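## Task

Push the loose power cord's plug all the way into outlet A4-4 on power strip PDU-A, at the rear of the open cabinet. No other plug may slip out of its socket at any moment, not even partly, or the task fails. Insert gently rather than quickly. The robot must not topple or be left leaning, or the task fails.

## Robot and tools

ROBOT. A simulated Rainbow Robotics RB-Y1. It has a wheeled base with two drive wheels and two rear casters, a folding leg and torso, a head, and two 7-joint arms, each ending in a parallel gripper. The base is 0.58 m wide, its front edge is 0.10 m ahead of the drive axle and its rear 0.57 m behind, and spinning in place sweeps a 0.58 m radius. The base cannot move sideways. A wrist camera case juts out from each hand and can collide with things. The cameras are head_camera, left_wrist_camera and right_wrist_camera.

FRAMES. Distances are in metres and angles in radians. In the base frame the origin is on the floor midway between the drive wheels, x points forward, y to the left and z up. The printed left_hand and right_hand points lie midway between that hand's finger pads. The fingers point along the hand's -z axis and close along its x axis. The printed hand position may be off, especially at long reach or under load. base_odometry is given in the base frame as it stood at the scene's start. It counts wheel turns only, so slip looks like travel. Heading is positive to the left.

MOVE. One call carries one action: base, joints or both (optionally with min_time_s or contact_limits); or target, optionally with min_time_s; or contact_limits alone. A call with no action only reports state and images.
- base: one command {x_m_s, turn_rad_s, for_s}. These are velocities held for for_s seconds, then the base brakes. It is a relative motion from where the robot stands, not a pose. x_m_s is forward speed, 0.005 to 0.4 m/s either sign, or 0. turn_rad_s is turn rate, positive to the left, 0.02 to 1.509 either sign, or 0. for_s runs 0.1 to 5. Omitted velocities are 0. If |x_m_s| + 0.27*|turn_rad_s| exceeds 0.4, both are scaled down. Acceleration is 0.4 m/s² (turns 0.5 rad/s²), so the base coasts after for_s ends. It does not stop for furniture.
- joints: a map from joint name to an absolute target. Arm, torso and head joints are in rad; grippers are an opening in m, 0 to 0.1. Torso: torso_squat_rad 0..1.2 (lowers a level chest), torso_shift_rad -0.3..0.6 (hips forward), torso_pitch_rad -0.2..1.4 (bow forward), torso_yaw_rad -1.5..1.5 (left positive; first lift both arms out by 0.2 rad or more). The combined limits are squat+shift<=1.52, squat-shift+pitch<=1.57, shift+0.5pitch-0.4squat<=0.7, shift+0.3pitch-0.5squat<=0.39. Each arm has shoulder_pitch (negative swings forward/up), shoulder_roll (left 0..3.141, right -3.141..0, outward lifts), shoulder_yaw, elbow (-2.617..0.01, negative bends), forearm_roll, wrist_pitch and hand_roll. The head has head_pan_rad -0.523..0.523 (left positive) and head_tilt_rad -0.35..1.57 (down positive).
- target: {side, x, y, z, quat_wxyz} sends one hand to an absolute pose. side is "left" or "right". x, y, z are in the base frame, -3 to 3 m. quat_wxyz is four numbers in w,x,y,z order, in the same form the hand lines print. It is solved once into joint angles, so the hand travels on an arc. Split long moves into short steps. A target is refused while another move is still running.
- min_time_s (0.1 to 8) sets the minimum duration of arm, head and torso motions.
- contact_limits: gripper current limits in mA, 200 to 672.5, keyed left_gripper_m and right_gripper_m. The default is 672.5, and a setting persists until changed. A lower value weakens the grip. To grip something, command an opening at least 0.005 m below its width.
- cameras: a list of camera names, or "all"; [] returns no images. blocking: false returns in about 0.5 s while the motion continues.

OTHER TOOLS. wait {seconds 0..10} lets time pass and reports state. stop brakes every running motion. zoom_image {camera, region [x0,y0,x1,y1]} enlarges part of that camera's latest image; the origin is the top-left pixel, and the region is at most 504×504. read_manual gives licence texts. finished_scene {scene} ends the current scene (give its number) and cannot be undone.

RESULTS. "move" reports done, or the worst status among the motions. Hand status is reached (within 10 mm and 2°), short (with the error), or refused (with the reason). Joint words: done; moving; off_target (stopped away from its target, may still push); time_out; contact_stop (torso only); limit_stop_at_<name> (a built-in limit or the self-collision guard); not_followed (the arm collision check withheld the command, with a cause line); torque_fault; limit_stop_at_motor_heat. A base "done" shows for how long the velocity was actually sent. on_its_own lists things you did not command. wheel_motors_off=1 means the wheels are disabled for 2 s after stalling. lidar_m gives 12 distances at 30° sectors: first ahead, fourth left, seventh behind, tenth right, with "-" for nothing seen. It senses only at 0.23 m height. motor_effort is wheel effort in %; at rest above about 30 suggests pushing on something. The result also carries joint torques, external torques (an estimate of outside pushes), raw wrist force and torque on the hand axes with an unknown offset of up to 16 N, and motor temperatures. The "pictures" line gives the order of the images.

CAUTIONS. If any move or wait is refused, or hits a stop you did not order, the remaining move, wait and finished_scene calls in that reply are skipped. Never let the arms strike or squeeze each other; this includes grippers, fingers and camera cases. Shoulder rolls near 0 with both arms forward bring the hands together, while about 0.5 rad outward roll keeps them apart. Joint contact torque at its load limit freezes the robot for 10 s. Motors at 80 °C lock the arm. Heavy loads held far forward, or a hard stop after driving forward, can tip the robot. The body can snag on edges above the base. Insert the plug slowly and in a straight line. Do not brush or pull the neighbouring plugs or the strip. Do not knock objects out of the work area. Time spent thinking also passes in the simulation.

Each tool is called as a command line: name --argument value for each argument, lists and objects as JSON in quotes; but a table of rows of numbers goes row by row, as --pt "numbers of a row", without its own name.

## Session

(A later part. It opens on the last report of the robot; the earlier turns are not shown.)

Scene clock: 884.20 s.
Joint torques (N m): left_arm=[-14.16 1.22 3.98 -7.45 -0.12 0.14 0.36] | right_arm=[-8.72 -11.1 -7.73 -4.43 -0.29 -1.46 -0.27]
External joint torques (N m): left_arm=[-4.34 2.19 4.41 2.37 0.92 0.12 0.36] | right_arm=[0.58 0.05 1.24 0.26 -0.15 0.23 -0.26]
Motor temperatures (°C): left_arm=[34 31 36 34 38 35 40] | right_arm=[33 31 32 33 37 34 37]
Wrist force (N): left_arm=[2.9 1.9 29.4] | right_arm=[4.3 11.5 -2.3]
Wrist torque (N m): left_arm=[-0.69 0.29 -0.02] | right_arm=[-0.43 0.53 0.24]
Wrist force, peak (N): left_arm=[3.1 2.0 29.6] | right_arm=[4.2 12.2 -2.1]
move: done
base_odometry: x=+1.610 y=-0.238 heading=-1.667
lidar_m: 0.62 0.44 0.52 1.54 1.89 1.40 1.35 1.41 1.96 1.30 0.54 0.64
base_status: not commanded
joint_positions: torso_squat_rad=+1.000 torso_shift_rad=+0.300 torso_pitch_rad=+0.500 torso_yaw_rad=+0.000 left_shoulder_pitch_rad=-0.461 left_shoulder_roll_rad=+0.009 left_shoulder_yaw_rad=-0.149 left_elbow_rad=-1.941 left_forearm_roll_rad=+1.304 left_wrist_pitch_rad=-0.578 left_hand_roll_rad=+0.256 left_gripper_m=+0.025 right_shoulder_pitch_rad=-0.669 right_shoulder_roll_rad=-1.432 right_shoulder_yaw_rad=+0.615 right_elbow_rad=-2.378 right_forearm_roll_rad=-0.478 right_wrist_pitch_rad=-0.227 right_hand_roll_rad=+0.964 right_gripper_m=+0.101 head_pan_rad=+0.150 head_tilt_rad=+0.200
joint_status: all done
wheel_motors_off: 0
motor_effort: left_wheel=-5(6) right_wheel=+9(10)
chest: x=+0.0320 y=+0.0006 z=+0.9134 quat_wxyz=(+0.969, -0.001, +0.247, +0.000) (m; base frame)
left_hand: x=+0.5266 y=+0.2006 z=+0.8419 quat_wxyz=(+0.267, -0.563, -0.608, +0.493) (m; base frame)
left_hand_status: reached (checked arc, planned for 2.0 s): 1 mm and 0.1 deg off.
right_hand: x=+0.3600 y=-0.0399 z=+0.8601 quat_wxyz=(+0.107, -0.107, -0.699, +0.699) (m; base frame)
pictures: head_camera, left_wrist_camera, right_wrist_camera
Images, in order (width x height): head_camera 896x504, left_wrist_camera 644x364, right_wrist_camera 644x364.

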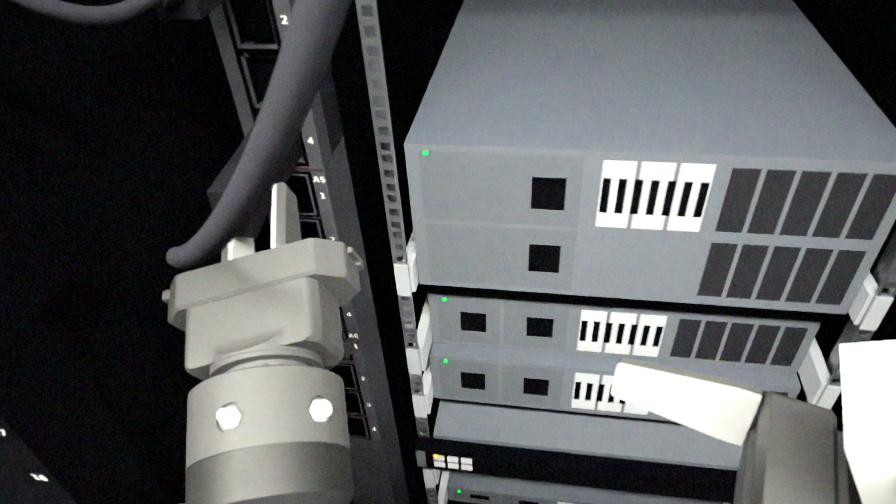

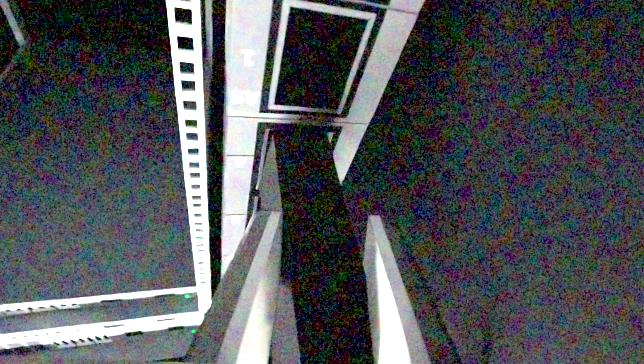

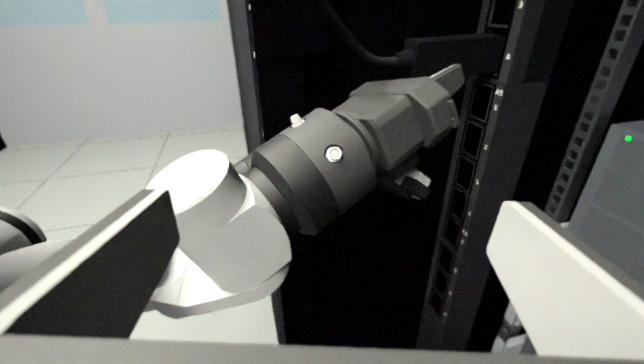

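move --target '{"side":"left","x":0.5225,"y":0.200,"z":0.844,"quat_wxyz":[0.2665,-0.5628,-0.6077,0.4921]}' --min_time_s 1.5 --cameras '[]'

move --target '{"side":"left","x":0.528,"y":0.200,"z":0.844,"quat_wxyz":[0.2665,-0.5628,-0.6077,0.4921]}' --min_time_s 2

zoom_image --camera "left_wrist_camera" --region '[220, 60, 380, 220]'

zoom_image --camera "right_wrist_camera" --region '[440, 0, 540, 100]'

Scene clock: 891.50 s.
Joint torques (N m): left_arm=[-8.91 -2.29 -2.19 -9.92 -1.01 0.29 -0.23] | right_arm=[-8.75 -10.94 -7.69 -4.42 -0.28 -1.47 -0.24]
External joint torques (N m): left_arm=[0.71 -1.2 -1.7 -0.12 0.03 0.25 -0.23] | right_arm=[0.54 0.21 1.28 0.27 -0.14 0.22 -0.23]
Motor temperatures (°C): left_arm=[34 31 36 34 38 35 40] | right_arm=[33 31 32 33 37 34 37]
Wrist force (N): left_arm=[3.5 7.9 5.1] | right_arm=[4.2 11.6 -2.1]
Wrist torque (N m): left_arm=[-0.34 0.11 -0.12] | right_arm=[-0.45 0.50 0.23]
Wrist force, peak (N): left_arm=[2.9 2.0 29.7] | right_arm=[4.3 12.0 -2.1]
move: done
base_odometry: x=+1.610 y=-0.238 heading=-1.667
lidar_m: 0.63 0.45 0.52 1.55 1.89 1.40 1.34 1.40 1.96 1.31 0.54 0.64
base_status: not commanded
joint_positions: torso_squat_rad=+1.000 torso_shift_rad=+0.300 torso_pitch_rad=+0.500 torso_yaw_rad=+0.000 left_shoulder_pitch_rad=-0.449 left_shoulder_roll_rad=+0.004 left_shoulder_yaw_rad=-0.154 left_elbow_rad=-1.960 left_forearm_roll_rad=+1.305 left_wrist_pitch_rad=-0.575 left_hand_roll_rad=+0.245 left_gripper_m=+0.025 right_shoulder_pitch_rad=-0.669 right_shoulder_roll_rad=-1.432 right_shoulder_yaw_rad=+0.615 right_elbow_rad=-2.378 right_forearm_roll_rad=-0.478 right_wrist_pitch_rad=-0.227 right_hand_roll_rad=+0.964 right_gripper_m=+0.101 head_pan_rad=+0.150 head_tilt_rad=+0.200
joint_status: all done
wheel_motors_off: 0
motor_effort: left_wheel=-5(6) right_wheel=+9(9)
chest: x=+0.0320 y=+0.0006 z=+0.9134 quat_wxyz=(+0.969, -0.001, +0.247, +0.000) (m; base frame)
left_hand: x=+0.5227 y=+0.2002 z=+0.8440 quat_wxyz=(+0.266, -0.563, -0.608, +0.492) (m; base frame)
left_hand_status: reached (checked arc, planned for 1.5 s): 0 mm and 0.0 deg off.
right_hand: x=+0.3600 y=-0.0399 z=+0.8601 quat_wxyz=(+0.107, -0.107, -0.699, +0.699) (m; base frame)
pictures: none
No camera images: "cameras" was empty.

Scene clock: 893.83 s.
Joint torques (N m): left_arm=[-25.45 0.19 4.38 -8.3 0.07 2.95 0.25] | right_arm=[-8.58 -11 -7.72 -4.39 -0.27 -1.46 -0.29]
External joint torques (N m): left_arm=[-15.57 1.21 4.87 1.51 1.11 2.91 0.24] | right_arm=[0.72 0.15 1.25 0.3 -0.13 0.23 -0.28]
Motor temperatures (°C): left_arm=[34 31 36 34 38 35 40] | right_arm=[33 31 32 33 37 34 37]
Wrist force (N): left_arm=[13.9 -1.5 72.4] | right_arm=[4.4 11.2 -1.9]
Wrist torque (N m): left_arm=[-1.23 0.07 0.17] | right_arm=[-0.37 0.52 0.24]
Wrist force, peak (N): left_arm=[13.9 -1.5 72.7] | right_arm=[4.3 11.8 -2.2]
move: done
base_odometry: x=+1.610 y=-0.238 heading=-1.666
lidar_m: 0.63 0.45 0.52 1.55 1.90 1.40 1.35 1.41 1.96 1.30 0.55 0.64
base_status: not commanded
joint_positions: torso_squat_rad=+1.000 torso_shift_rad=+0.300 torso_pitch_rad=+0.499 torso_yaw_rad=+0.000 left_shoulder_pitch_rad=-0.464 left_shoulder_roll_rad=+0.004 left_shoulder_yaw_rad=-0.146 left_elbow_rad=-1.942 left_forearm_roll_rad=+1.309 left_wrist_pitch_rad=-0.574 left_hand_roll_rad=+0.246 left_gripper_m=+0.025 right_shoulder_pitch_rad=-0.669 right_shoulder_roll_rad=-1.432 right_shoulder_yaw_rad=+0.615 right_elbow_rad=-2.378 right_forearm_roll_rad=-0.478 right_wrist_pitch_rad=-0.227 right_hand_roll_rad=+0.964 right_gripper_m=+0.101 head_pan_rad=+0.150 head_tilt_rad=+0.200
joint_status: all done
wheel_motors_off: 0
motor_effort: left_wheel=+3(6) right_wheel=+12(12)
chest: x=+0.0317 y=+0.0006 z=+0.9135 quat_wxyz=(+0.969, -0.001, +0.247, +0.000) (m; base frame)
left_hand: x=+0.5270 y=+0.2001 z=+0.8427 quat_wxyz=(+0.267, -0.562, -0.608, +0.493) (m; base frame)
left_hand_status: reached (checked arc, planned for 2.0 s): 2 mm and 0.2 deg off.
right_hand: x=+0.3598 y=-0.0398 z=+0.8603 quat_wxyz=(+0.106, -0.107, -0.699, +0.699) (m; base frame)
pictures: head_camera, left_wrist_camera, right_wrist_camera
Images, in order (width x height): head_camera 896x504, left_wrist_camera 644x364, right_wrist_camera 644x364.

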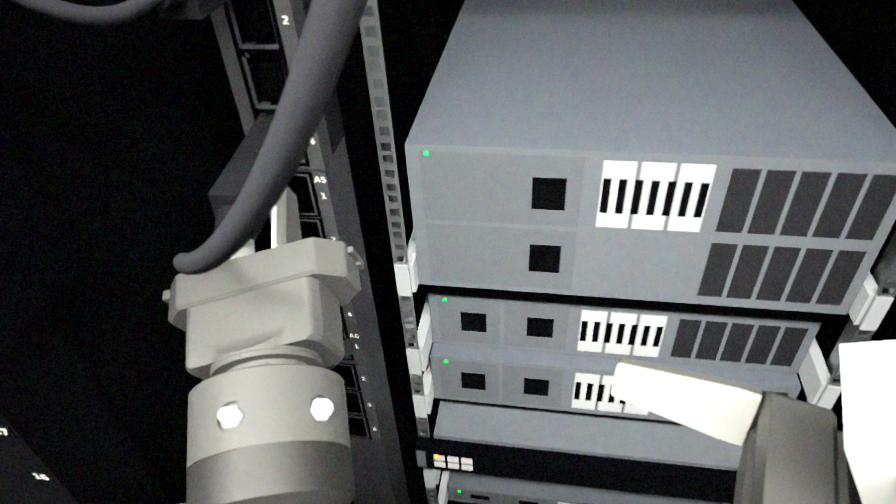

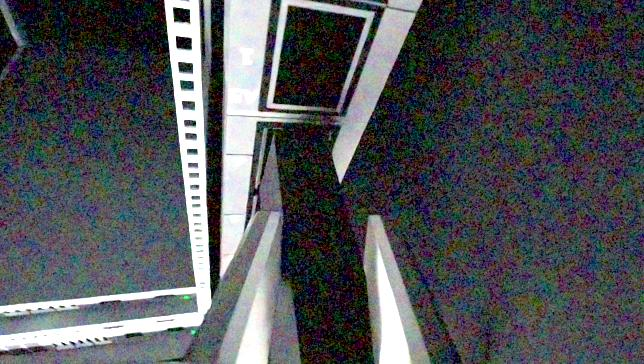

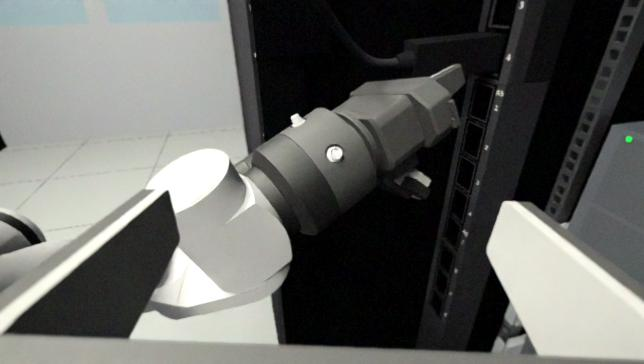

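Scaled by 3.150 from the camera's 644x364 image, which has a finer 1265x715 frame.

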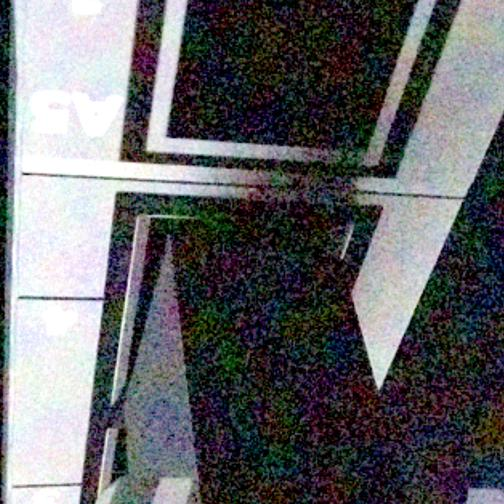

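Scaled by 5.040 from the camera's 644x364 image, which has a finer 1265x715 frame.

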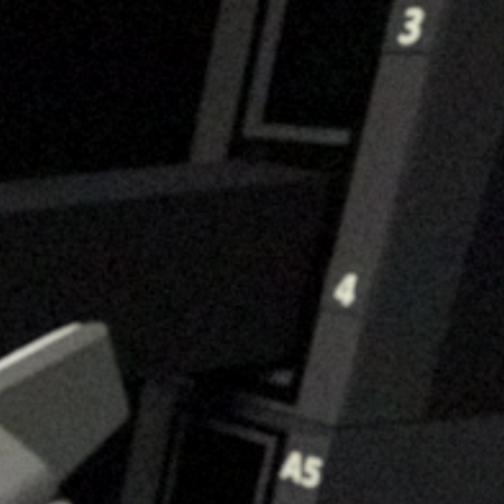

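move --target '{"side":"left","x":0.519,"y":0.199,"z":0.848,"quat_wxyz":[0.2849,-0.5475,-0.5993,0.5091]}' --min_time_s 1.5

zoom_image --camera "left_wrist_camera" --region '[220, 60, 380, 220]'

zoom_image --camera "right_wrist_camera" --region '[360, 0, 540, 180]'

Scene clock: 907.77 s.
Joint torques (N m): left_arm=[-8.59 -2.66 -2.45 -9.82 -1.09 0.5 -0.2] | right_arm=[-8.55 -10.92 -7.72 -4.4 -0.24 -1.45 -0.26]
External joint torques (N m): left_arm=[0.71 -1.43 -1.91 -0.1 -0.05 0.11 -0.2] | right_arm=[0.74 0.23 1.25 0.3 -0.1 0.24 -0.26]
Motor temperatures (°C): left_arm=[35 31 36 34 38 35 40] | right_arm=[33 31 32 33 37 34 37]
Wrist force (N): left_arm=[3.4 8.3 4.7] | right_arm=[3.9 11.2 -2.4]
Wrist torque (N m): left_arm=[-0.38 0.12 -0.13] | right_arm=[-0.39 0.49 0.25]
Wrist force, peak (N): left_arm=[14.0 -1.5 72.5] | right_arm=[4.1 12.0 -2.0]
move: done
base_odometry: x=+1.610 y=-0.238 heading=-1.667
lidar_m: 0.62 0.44 0.53 1.55 1.89 1.40 1.34 1.42 1.96 1.30 0.54 0.63
base_status: not commanded
joint_positions: torso_squat_rad=+1.000 torso_shift_rad=+0.300 torso_pitch_rad=+0.500 torso_yaw_rad=+0.000 left_shoulder_pitch_rad=-0.433 left_shoulder_roll_rad=+0.000 left_shoulder_yaw_rad=-0.170 left_elbow_rad=-2.033 left_forearm_roll_rad=+1.490 left_wrist_pitch_rad=-0.570 left_hand_roll_rad=+0.032 left_gripper_m=+0.025 right_shoulder_pitch_rad=-0.669 right_shoulder_roll_rad=-1.432 right_shoulder_yaw_rad=+0.615 right_elbow_rad=-2.378 right_forearm_roll_rad=-0.478 right_wrist_pitch_rad=-0.227 right_hand_roll_rad=+0.964 right_gripper_m=+0.101 head_pan_rad=+0.150 head_tilt_rad=+0.200
joint_status: all done
wheel_motors_off: 0
motor_effort: left_wheel=-5(5) right_wheel=+10(13)
chest: x=+0.0320 y=+0.0006 z=+0.9134 quat_wxyz=(+0.969, -0.001, +0.247, +0.000) (m; base frame)
left_hand: x=+0.5193 y=+0.1988 z=+0.8476 quat_wxyz=(+0.284, -0.549, -0.600, +0.507) (m; base frame)
left_hand_status: reached (checked arc, planned for 1.5 s): 1 mm and 0.3 deg off.
right_hand: x=+0.3600 y=-0.0399 z=+0.8601 quat_wxyz=(+0.107, -0.107, -0.699, +0.699) (m; base frame)
pictures: head_camera, left_wrist_camera, right_wrist_camera
Images, in order (width x height): head_camera 896x504, left_wrist_camera 644x364, right_wrist_camera 644x364.

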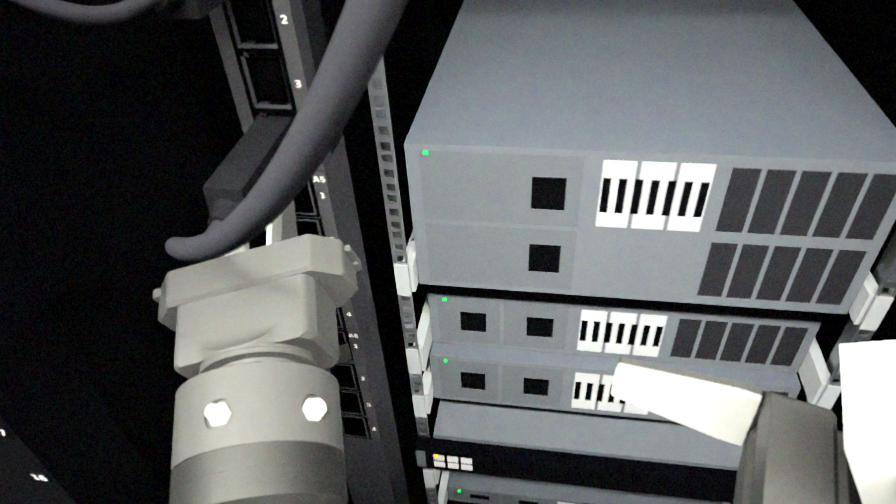

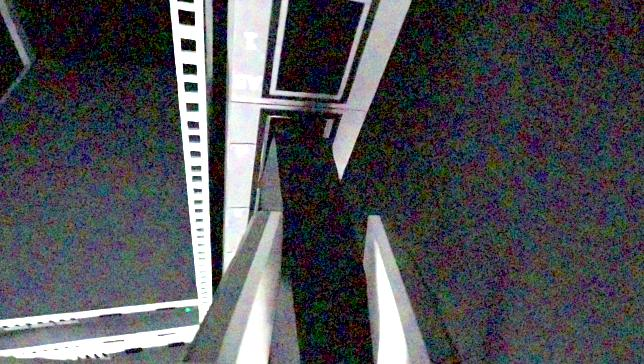

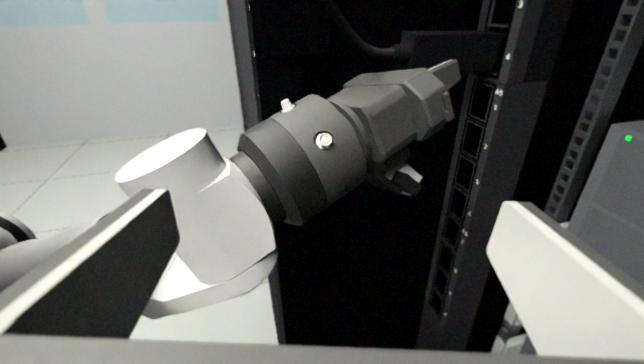

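Scaled by 3.150 from the camera's 644x364 image, which has a finer 1265x715 frame.

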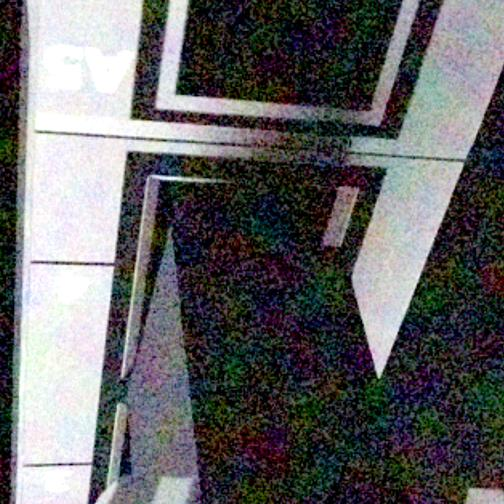

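Scaled by 2.800 from the camera's 644x364 image, which has a finer 1265x715 frame.

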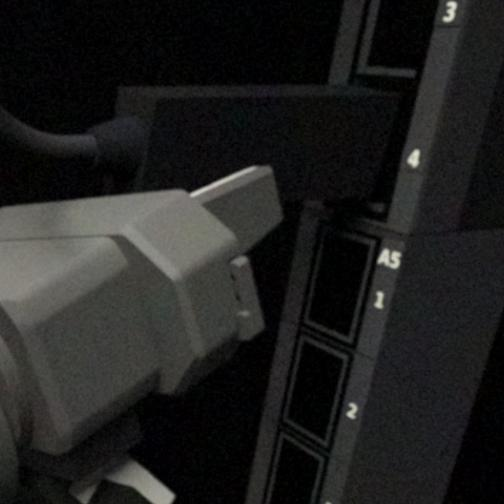

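move --target '{"side":"left","x":0.527,"y":0.1995,"z":0.848,"quat_wxyz":[0.2849,-0.5475,-0.5993,0.5091]}' --min_time_s 2

zoom_image --camera "left_wrist_camera" --region '[220, 60, 380, 220]'

zoom_image --camera "right_wrist_camera" --region '[360, 0, 540, 180]'

Scene clock: 932.53 s.
Joint torques (N m): left_arm=[-14.66 -1.13 0.93 -8 -0.73 1.36 -0.47] | right_arm=[-8.61 -10.99 -7.64 -4.33 -0.26 -1.47 -0.3]
External joint torques (N m): left_arm=[-4.94 -0.03 1.46 1.73 0.31 0.95 -0.47] | right_arm=[0.68 0.16 1.33 0.37 -0.13 0.21 -0.29]
Motor temperatures (°C): left_arm=[34 31 36 34 38 35 40] | right_arm=[33 31 32 33 37 34 37]
Wrist force (N): left_arm=[6.4 4.9 25.3] | right_arm=[4.2 11.8 -2.3]
Wrist torque (N m): left_arm=[-0.61 0.06 0.11] | right_arm=[-0.47 0.51 0.22]
Wrist force, peak (N): left_arm=[7.0 4.7 27.4] | right_arm=[4.5 12.1 -2.3]
move: done
base_odometry: x=+1.610 y=-0.238 heading=-1.667
lidar_m: 0.62 0.44 0.52 1.54 1.89 1.40 1.35 1.41 1.96 1.31 0.54 0.64
base_status: not commanded
joint_positions: torso_squat_rad=+1.000 torso_shift_rad=+0.300 torso_pitch_rad=+0.500 torso_yaw_rad=+0.000 left_shoulder_pitch_rad=-0.459 left_shoulder_roll_rad=+0.000 left_shoulder_yaw_rad=-0.156 left_elbow_rad=-2.013 left_forearm_roll_rad=+1.510 left_wrist_pitch_rad=-0.568 left_hand_roll_rad=+0.017 left_gripper_m=+0.025 right_shoulder_pitch_rad=-0.669 right_shoulder_roll_rad=-1.432 right_shoulder_yaw_rad=+0.615 right_elbow_rad=-2.378 right_forearm_roll_rad=-0.478 right_wrist_pitch_rad=-0.227 right_hand_roll_rad=+0.964 right_gripper_m=+0.101 head_pan_rad=+0.150 head_tilt_rad=+0.200
joint_status: all done
wheel_motors_off: 0
motor_effort: left_wheel=-6(6) right_wheel=+8(10)
chest: x=+0.0320 y=+0.0006 z=+0.9134 quat_wxyz=(+0.969, -0.001, +0.247, +0.000) (m; base frame)
left_hand: x=+0.5265 y=+0.1995 z=+0.8476 quat_wxyz=(+0.285, -0.548, -0.599, +0.509) (m; base frame)
left_hand_status: reached (checked arc, planned for 2.0 s): 1 mm and 0.0 deg off.
right_hand: x=+0.3600 y=-0.0399 z=+0.8601 quat_wxyz=(+0.107, -0.107, -0.699, +0.699) (m; base frame)
pictures: head_camera, left_wrist_camera, right_wrist_camera
Images, in order (width x height): head_camera 896x504, left_wrist_camera 644x364, right_wrist_camera 644x364.

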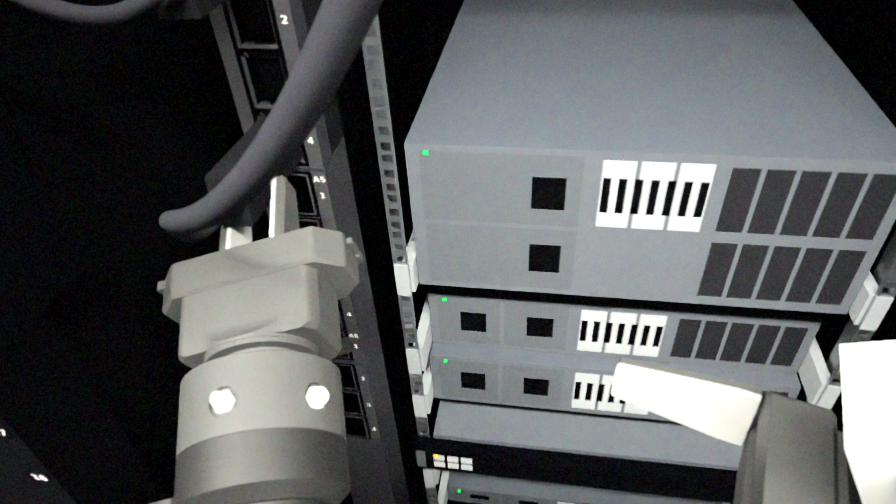

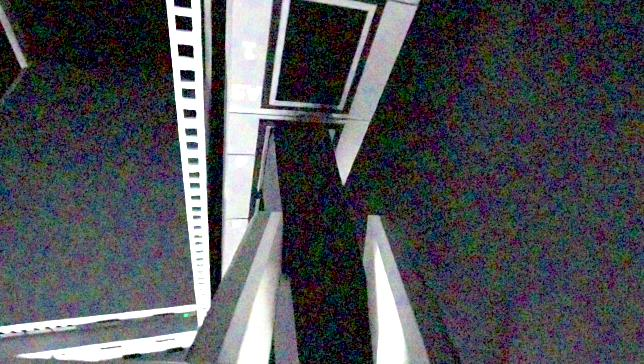

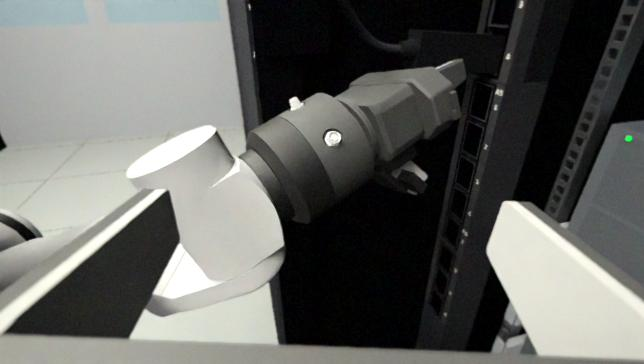

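Scaled by 3.150 from the camera's 644x364 image, which has a finer 1265x715 frame.

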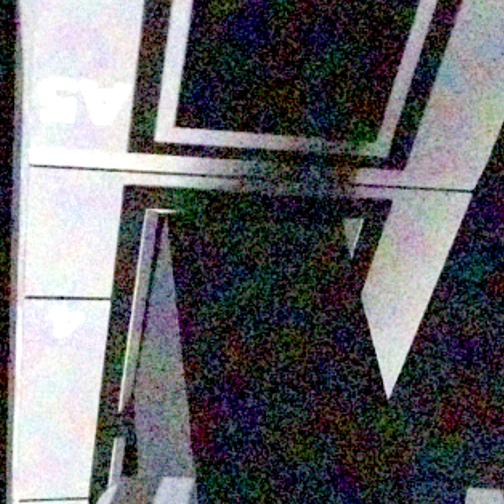

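Scaled by 2.800 from the camera's 644x364 image, which has a finer 1265x715 frame.

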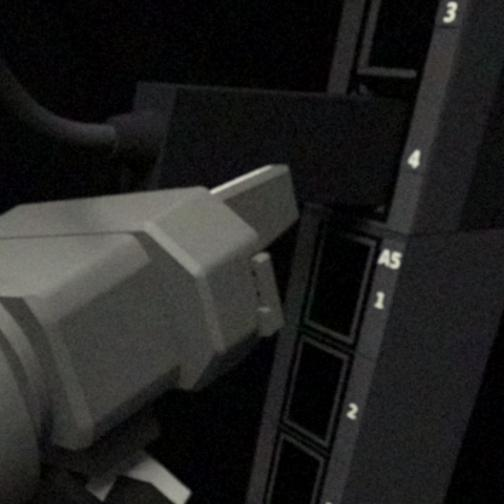

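move --target '{"side":"left","x":0.531,"y":0.1995,"z":0.848,"quat_wxyz":[0.2849,-0.5475,-0.5993,0.5091]}' --min_time_s 2

zoom_image --camera "left_wrist_camera" --region '[220, 60, 380, 220]'

zoom_image --camera "right_wrist_camera" --region '[450, 0, 540, 90]'

Scene clock: 939.73 s.
Joint torques (N m): left_arm=[-14.99 1.31 2.41 -5.98 -0.18 1.62 -0.8] | right_arm=[-8.59 -10.81 -7.59 -4.27 -0.22 -1.47 -0.32]
External joint torques (N m): left_arm=[-5.03 2.34 2.94 3.74 0.86 1.2 -0.8] | right_arm=[0.71 0.34 1.38 0.43 -0.09 0.21 -0.31]
Motor temperatures (°C): left_arm=[34 31 36 34 38 35 40] | right_arm=[33 31 32 33 37 34 37]
Wrist force (N): left_arm=[7.8 0.2 34.0] | right_arm=[4.2 11.4 -2.6]
Wrist torque (N m): left_arm=[-0.82 0.14 0.25] | right_arm=[-0.41 0.47 0.24]
Wrist force, peak (N): left_arm=[8.1 0.1 34.9] | right_arm=[4.6 11.8 -2.4]
move: done
base_odometry: x=+1.610 y=-0.238 heading=-1.667
lidar_m: 0.62 0.44 0.52 1.54 1.90 1.41 1.34 1.41 1.97 1.30 0.54 0.64
base_status: not commanded
joint_positions: torso_squat_rad=+1.000 torso_shift_rad=+0.300 torso_pitch_rad=+0.500 torso_yaw_rad=+0.000 left_shoulder_pitch_rad=-0.475 left_shoulder_roll_rad=+0.000 left_shoulder_yaw_rad=-0.148 left_elbow_rad=-1.999 left_forearm_roll_rad=+1.514 left_wrist_pitch_rad=-0.567 left_hand_roll_rad=+0.017 left_gripper_m=+0.025 right_shoulder_pitch_rad=-0.669 right_shoulder_roll_rad=-1.432 right_shoulder_yaw_rad=+0.615 right_elbow_rad=-2.378 right_forearm_roll_rad=-0.478 right_wrist_pitch_rad=-0.227 right_hand_roll_rad=+0.964 right_gripper_m=+0.101 head_pan_rad=+0.150 head_tilt_rad=+0.200
joint_status: all done
wheel_motors_off: 0
motor_effort: left_wheel=-4(6) right_wheel=+9(9)
chest: x=+0.0319 y=+0.0006 z=+0.9134 quat_wxyz=(+0.969, -0.001, +0.247, +0.000) (m; base frame)
left_hand: x=+0.5305 y=+0.1994 z=+0.8479 quat_wxyz=(+0.285, -0.548, -0.599, +0.510) (m; base frame)
left_hand_status: reached (checked arc, planned for 2.0 s): 1 mm and 0.1 deg off.
right_hand: x=+0.3599 y=-0.0399 z=+0.8602 quat_wxyz=(+0.107, -0.107, -0.699, +0.699) (m; base frame)
pictures: head_camera, left_wrist_camera, right_wrist_camera
Images, in order (width x height): head_camera 896x504, left_wrist_camera 644x364, right_wrist_camera 644x364.

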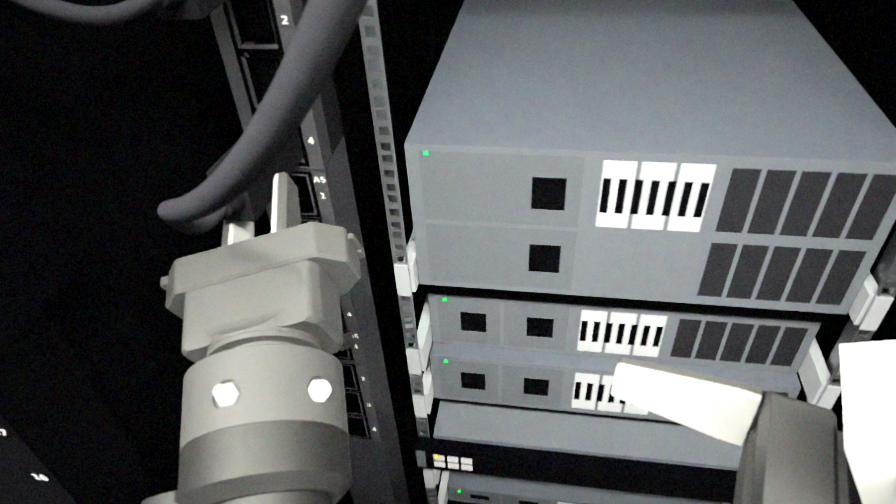

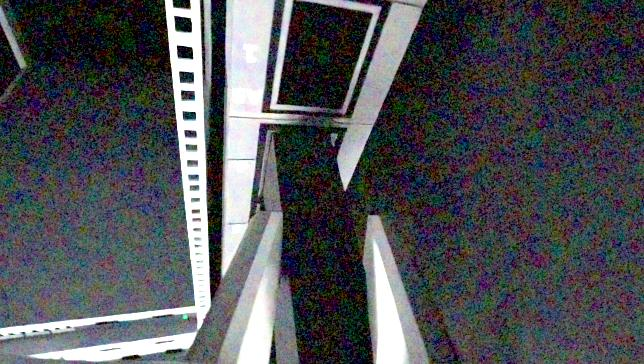

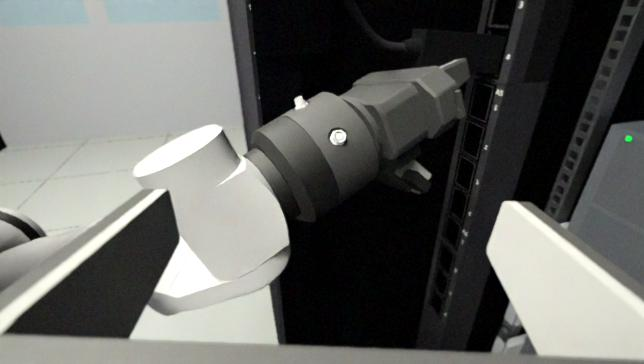

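Scaled by 3.150 from the camera's 644x364 image, which has a finer 1265x715 frame.

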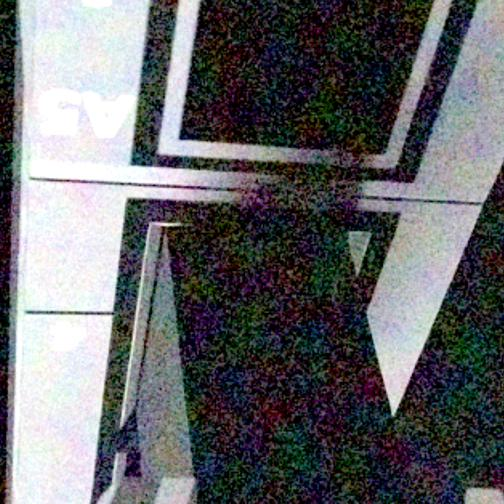

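Scaled by 5.600 from the camera's 644x364 image, which has a finer 1265x715 frame.

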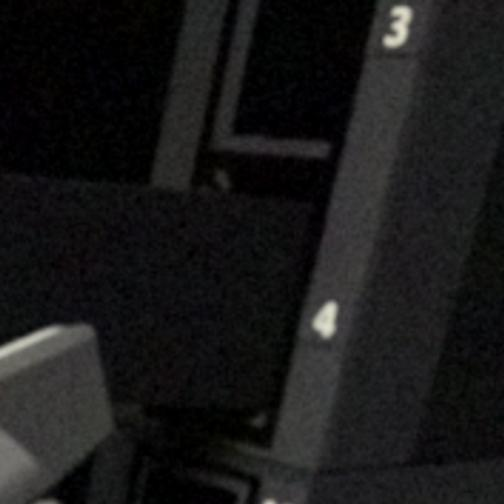

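move --target '{"side":"left","x":0.535,"y":0.1995,"z":0.848,"quat_wxyz":[0.2849,-0.5475,-0.5993,0.5091]}' --min_time_s 2

zoom_image --camera "left_wrist_camera" --region '[220, 60, 380, 220]'

zoom_image --camera "right_wrist_camera" --region '[450, 0, 540, 90]'

Scene clock: 946.47 s.
Joint torques (N m): left_arm=[-20.83 3.09 4.15 -7.26 -0.64 2.33 -0.41] | right_arm=[-8.59 -10.95 -7.53 -4.36 -0.28 -1.42 -0.31]
External joint torques (N m): left_arm=[-10.64 4.05 4.65 2.47 0.4 1.92 -0.41] | right_arm=[0.7 0.2 1.44 0.33 -0.15 0.27 -0.3]
Motor temperatures (°C): left_arm=[34 31 36 34 38 35 40] | right_arm=[33 31 32 33 37 34 37]
Wrist force (N): left_arm=[11.4 2.9 55.4] | right_arm=[3.9 11.6 -2.3]
Wrist torque (N m): left_arm=[-1.16 0.24 0.76] | right_arm=[-0.43 0.49 0.24]
Wrist force, peak (N): left_arm=[11.4 2.8 56.1] | right_arm=[4.3 12.0 -2.6]
move: done
base_odometry: x=+1.610 y=-0.238 heading=-1.667
lidar_m: 0.62 0.44 0.52 1.54 1.89 1.40 1.35 1.41 1.96 1.31 0.54 0.64
base_status: not commanded
joint_positions: torso_squat_rad=+1.000 torso_shift_rad=+0.300 torso_pitch_rad=+0.499 torso_yaw_rad=+0.000 left_shoulder_pitch_rad=-0.488 left_shoulder_roll_rad=+0.001 left_shoulder_yaw_rad=-0.141 left_elbow_rad=-1.984 left_forearm_roll_rad=+1.517 left_wrist_pitch_rad=-0.567 left_hand_roll_rad=+0.019 left_gripper_m=+0.025 right_shoulder_pitch_rad=-0.669 right_shoulder_roll_rad=-1.432 right_shoulder_yaw_rad=+0.615 right_elbow_rad=-2.378 right_forearm_roll_rad=-0.478 right_wrist_pitch_rad=-0.227 right_hand_roll_rad=+0.964 right_gripper_m=+0.101 head_pan_rad=+0.150 head_tilt_rad=+0.200
joint_status: all done
wheel_motors_off: 0
motor_effort: left_wheel=-1(4) right_wheel=+10(10)
chest: x=+0.0318 y=+0.0006 z=+0.9134 quat_wxyz=(+0.969, -0.001, +0.247, +0.000) (m; base frame)
left_hand: x=+0.5343 y=+0.1993 z=+0.8470 quat_wxyz=(+0.285, -0.547, -0.599, +0.510) (m; base frame)
left_hand_status: reached (checked arc, planned for 2.0 s): 1 mm and 0.1 deg off.
right_hand: x=+0.3599 y=-0.0399 z=+0.8602 quat_wxyz=(+0.107, -0.107, -0.699, +0.699) (m; base frame)
pictures: head_camera, left_wrist_camera, right_wrist_camera
Images, in order (width x height): head_camera 896x504, left_wrist_camera 644x364, right_wrist_camera 644x364.

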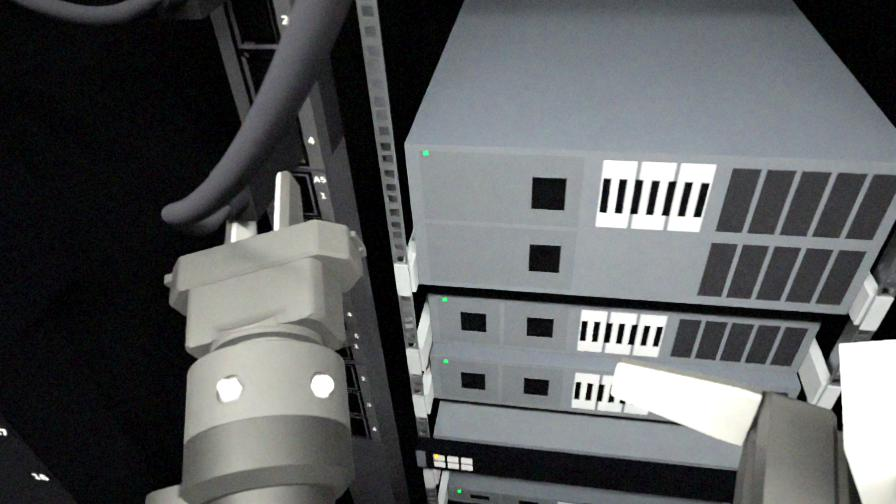

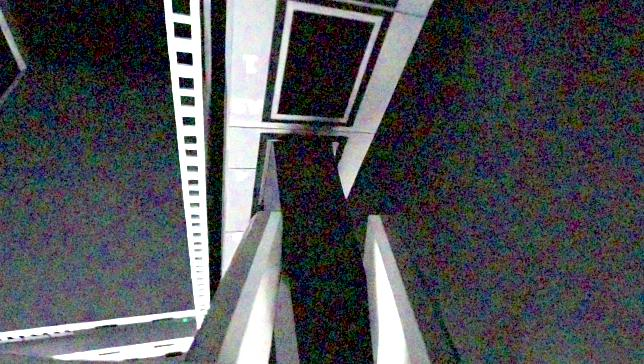

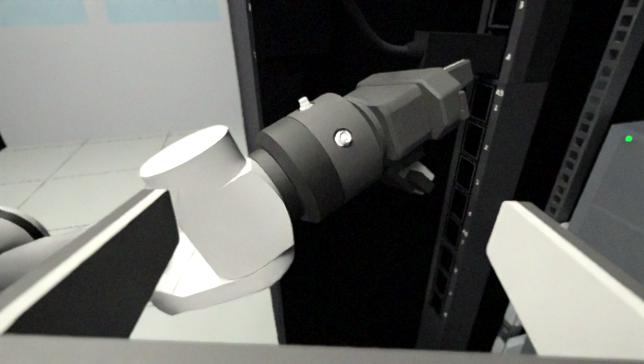

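Scaled by 3.150 from the camera's 644x364 image, which has a finer 1265x715 frame.

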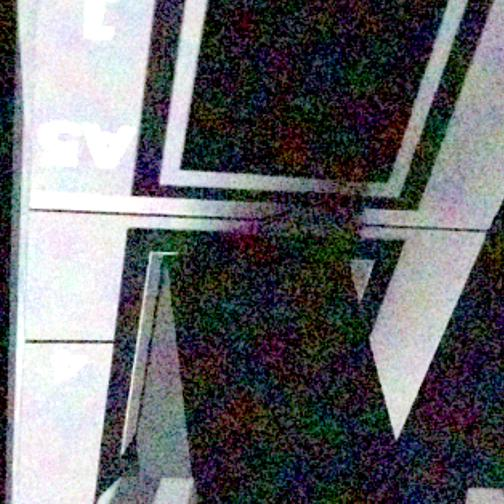

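Scaled by 5.600 from the camera's 644x364 image, which has a finer 1265x715 frame.

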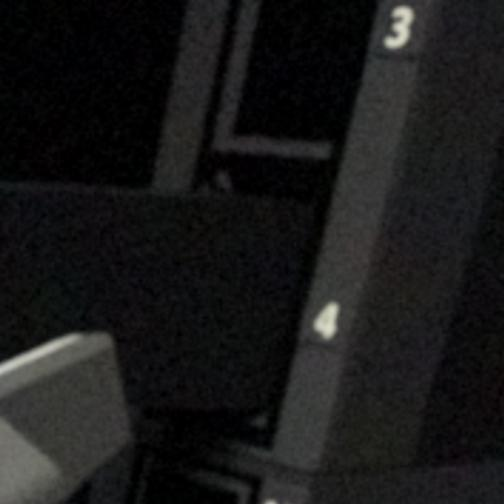

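move --target '{"side":"left","x":0.539,"y":0.1995,"z":0.848,"quat_wxyz":[0.2849,-0.5475,-0.5993,0.5091]}' --min_time_s 2

zoom_image --camera "left_wrist_camera" --region '[220, 60, 380, 220]'

zoom_image --camera "right_wrist_camera" --region '[360, 0, 540, 180]'

Scene clock: 953.63 s.
Joint torques (N m): left_arm=[-24.52 4.14 5.24 -8.4 -1 2.36 -0.47] | right_arm=[-8.79 -10.91 -7.78 -4.31 -0.26 -1.48 -0.25]
External joint torques (N m): left_arm=[-14.1 5.03 5.74 1.34 0.05 1.95 -0.47] | right_arm=[0.5 0.24 1.19 0.38 -0.12 0.2 -0.24]
Motor temperatures (°C): left_arm=[34 31 36 33 38 35 40] | right_arm=[33 31 32 33 37 34 37]
Wrist force (N): left_arm=[12.5 5.0 66.6] | right_arm=[4.1 11.1 -2.4]
Wrist torque (N m): left_arm=[-1.27 0.41 0.83] | right_arm=[-0.41 0.51 0.23]
Wrist force, peak (N): left_arm=[12.6 5.0 66.9] | right_arm=[4.6 12.1 -3.0]
move: done
base_odometry: x=+1.610 y=-0.238 heading=-1.666
lidar_m: 0.63 0.44 0.52 1.55 1.89 1.40 1.35 1.41 1.96 1.30 0.54 0.64
base_status: not commanded
joint_positions: torso_squat_rad=+1.000 torso_shift_rad=+0.300 torso_pitch_rad=+0.499 torso_yaw_rad=+0.000 left_shoulder_pitch_rad=-0.502 left_shoulder_roll_rad=+0.002 left_shoulder_yaw_rad=-0.135 left_elbow_rad=-1.969 left_forearm_roll_rad=+1.518 left_wrist_pitch_rad=-0.566 left_hand_roll_rad=+0.021 left_gripper_m=+0.026 right_shoulder_pitch_rad=-0.669 right_shoulder_roll_rad=-1.432 right_shoulder_yaw_rad=+0.615 right_elbow_rad=-2.378 right_forearm_roll_rad=-0.478 right_wrist_pitch_rad=-0.227 right_hand_roll_rad=+0.964 right_gripper_m=+0.101 head_pan_rad=+0.150 head_tilt_rad=+0.200
joint_status: all done
wheel_motors_off: 0
motor_effort: left_wheel=+3(3) right_wheel=+12(13)
chest: x=+0.0318 y=+0.0006 z=+0.9134 quat_wxyz=(+0.969, -0.001, +0.247, +0.000) (m; base frame)
left_hand: x=+0.5383 y=+0.1993 z=+0.8465 quat_wxyz=(+0.286, -0.547, -0.599, +0.511) (m; base frame)
left_hand_status: reached (checked arc, planned for 2.0 s): 2 mm and 0.2 deg off.
right_hand: x=+0.3598 y=-0.0398 z=+0.8602 quat_wxyz=(+0.107, -0.107, -0.699, +0.699) (m; base frame)
pictures: head_camera, left_wrist_camera, right_wrist_camera
Images, in order (width x height): head_camera 896x504, left_wrist_camera 644x364, right_wrist_camera 644x364.

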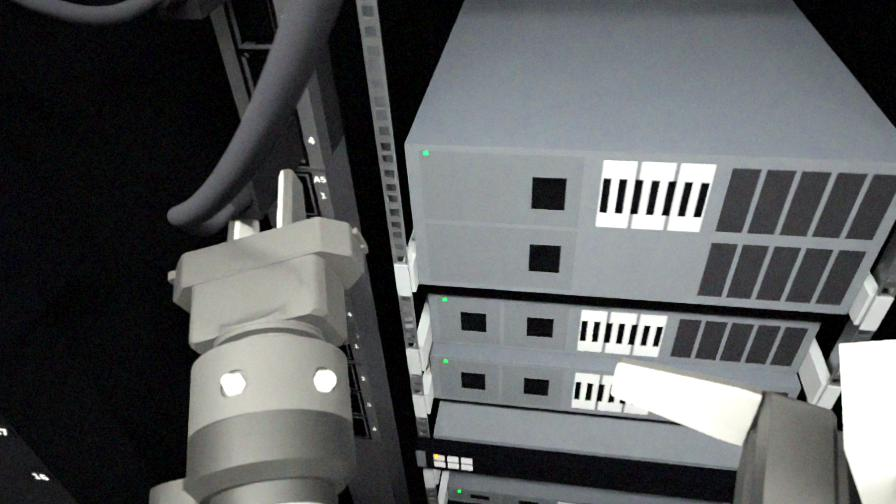

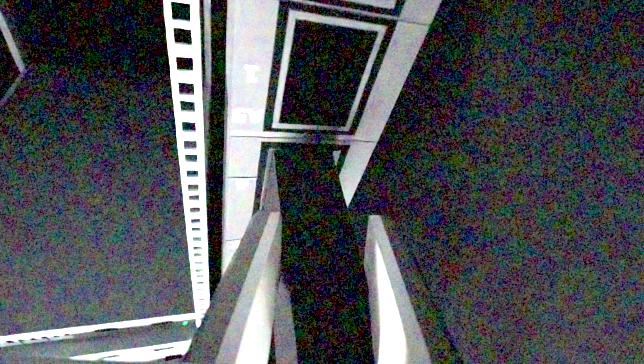

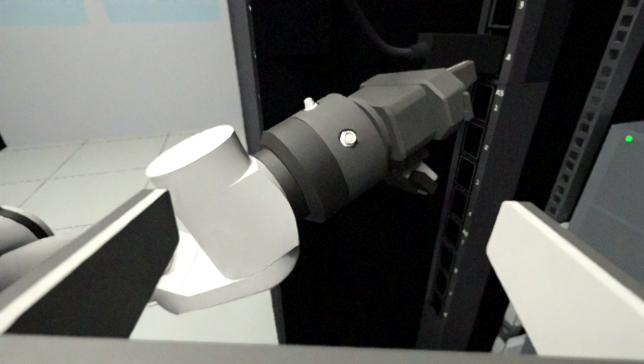

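Scaled by 3.150 from the camera's 644x364 image, which has a finer 1265x715 frame.

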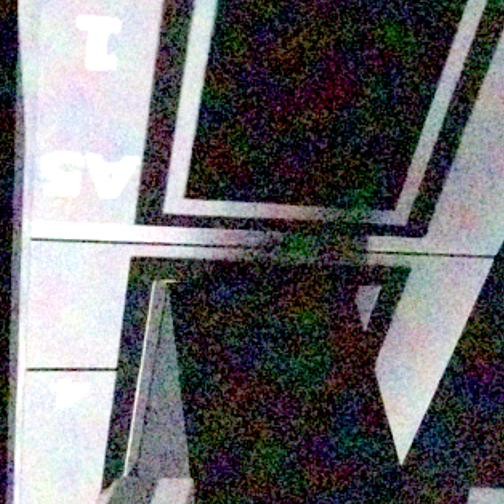

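Scaled by 2.800 from the camera's 644x364 image, which has a finer 1265x715 frame.

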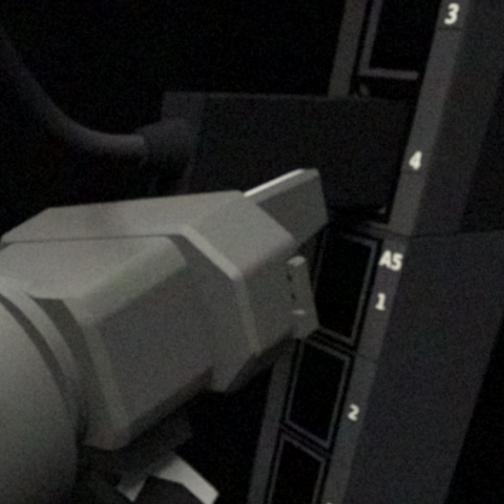

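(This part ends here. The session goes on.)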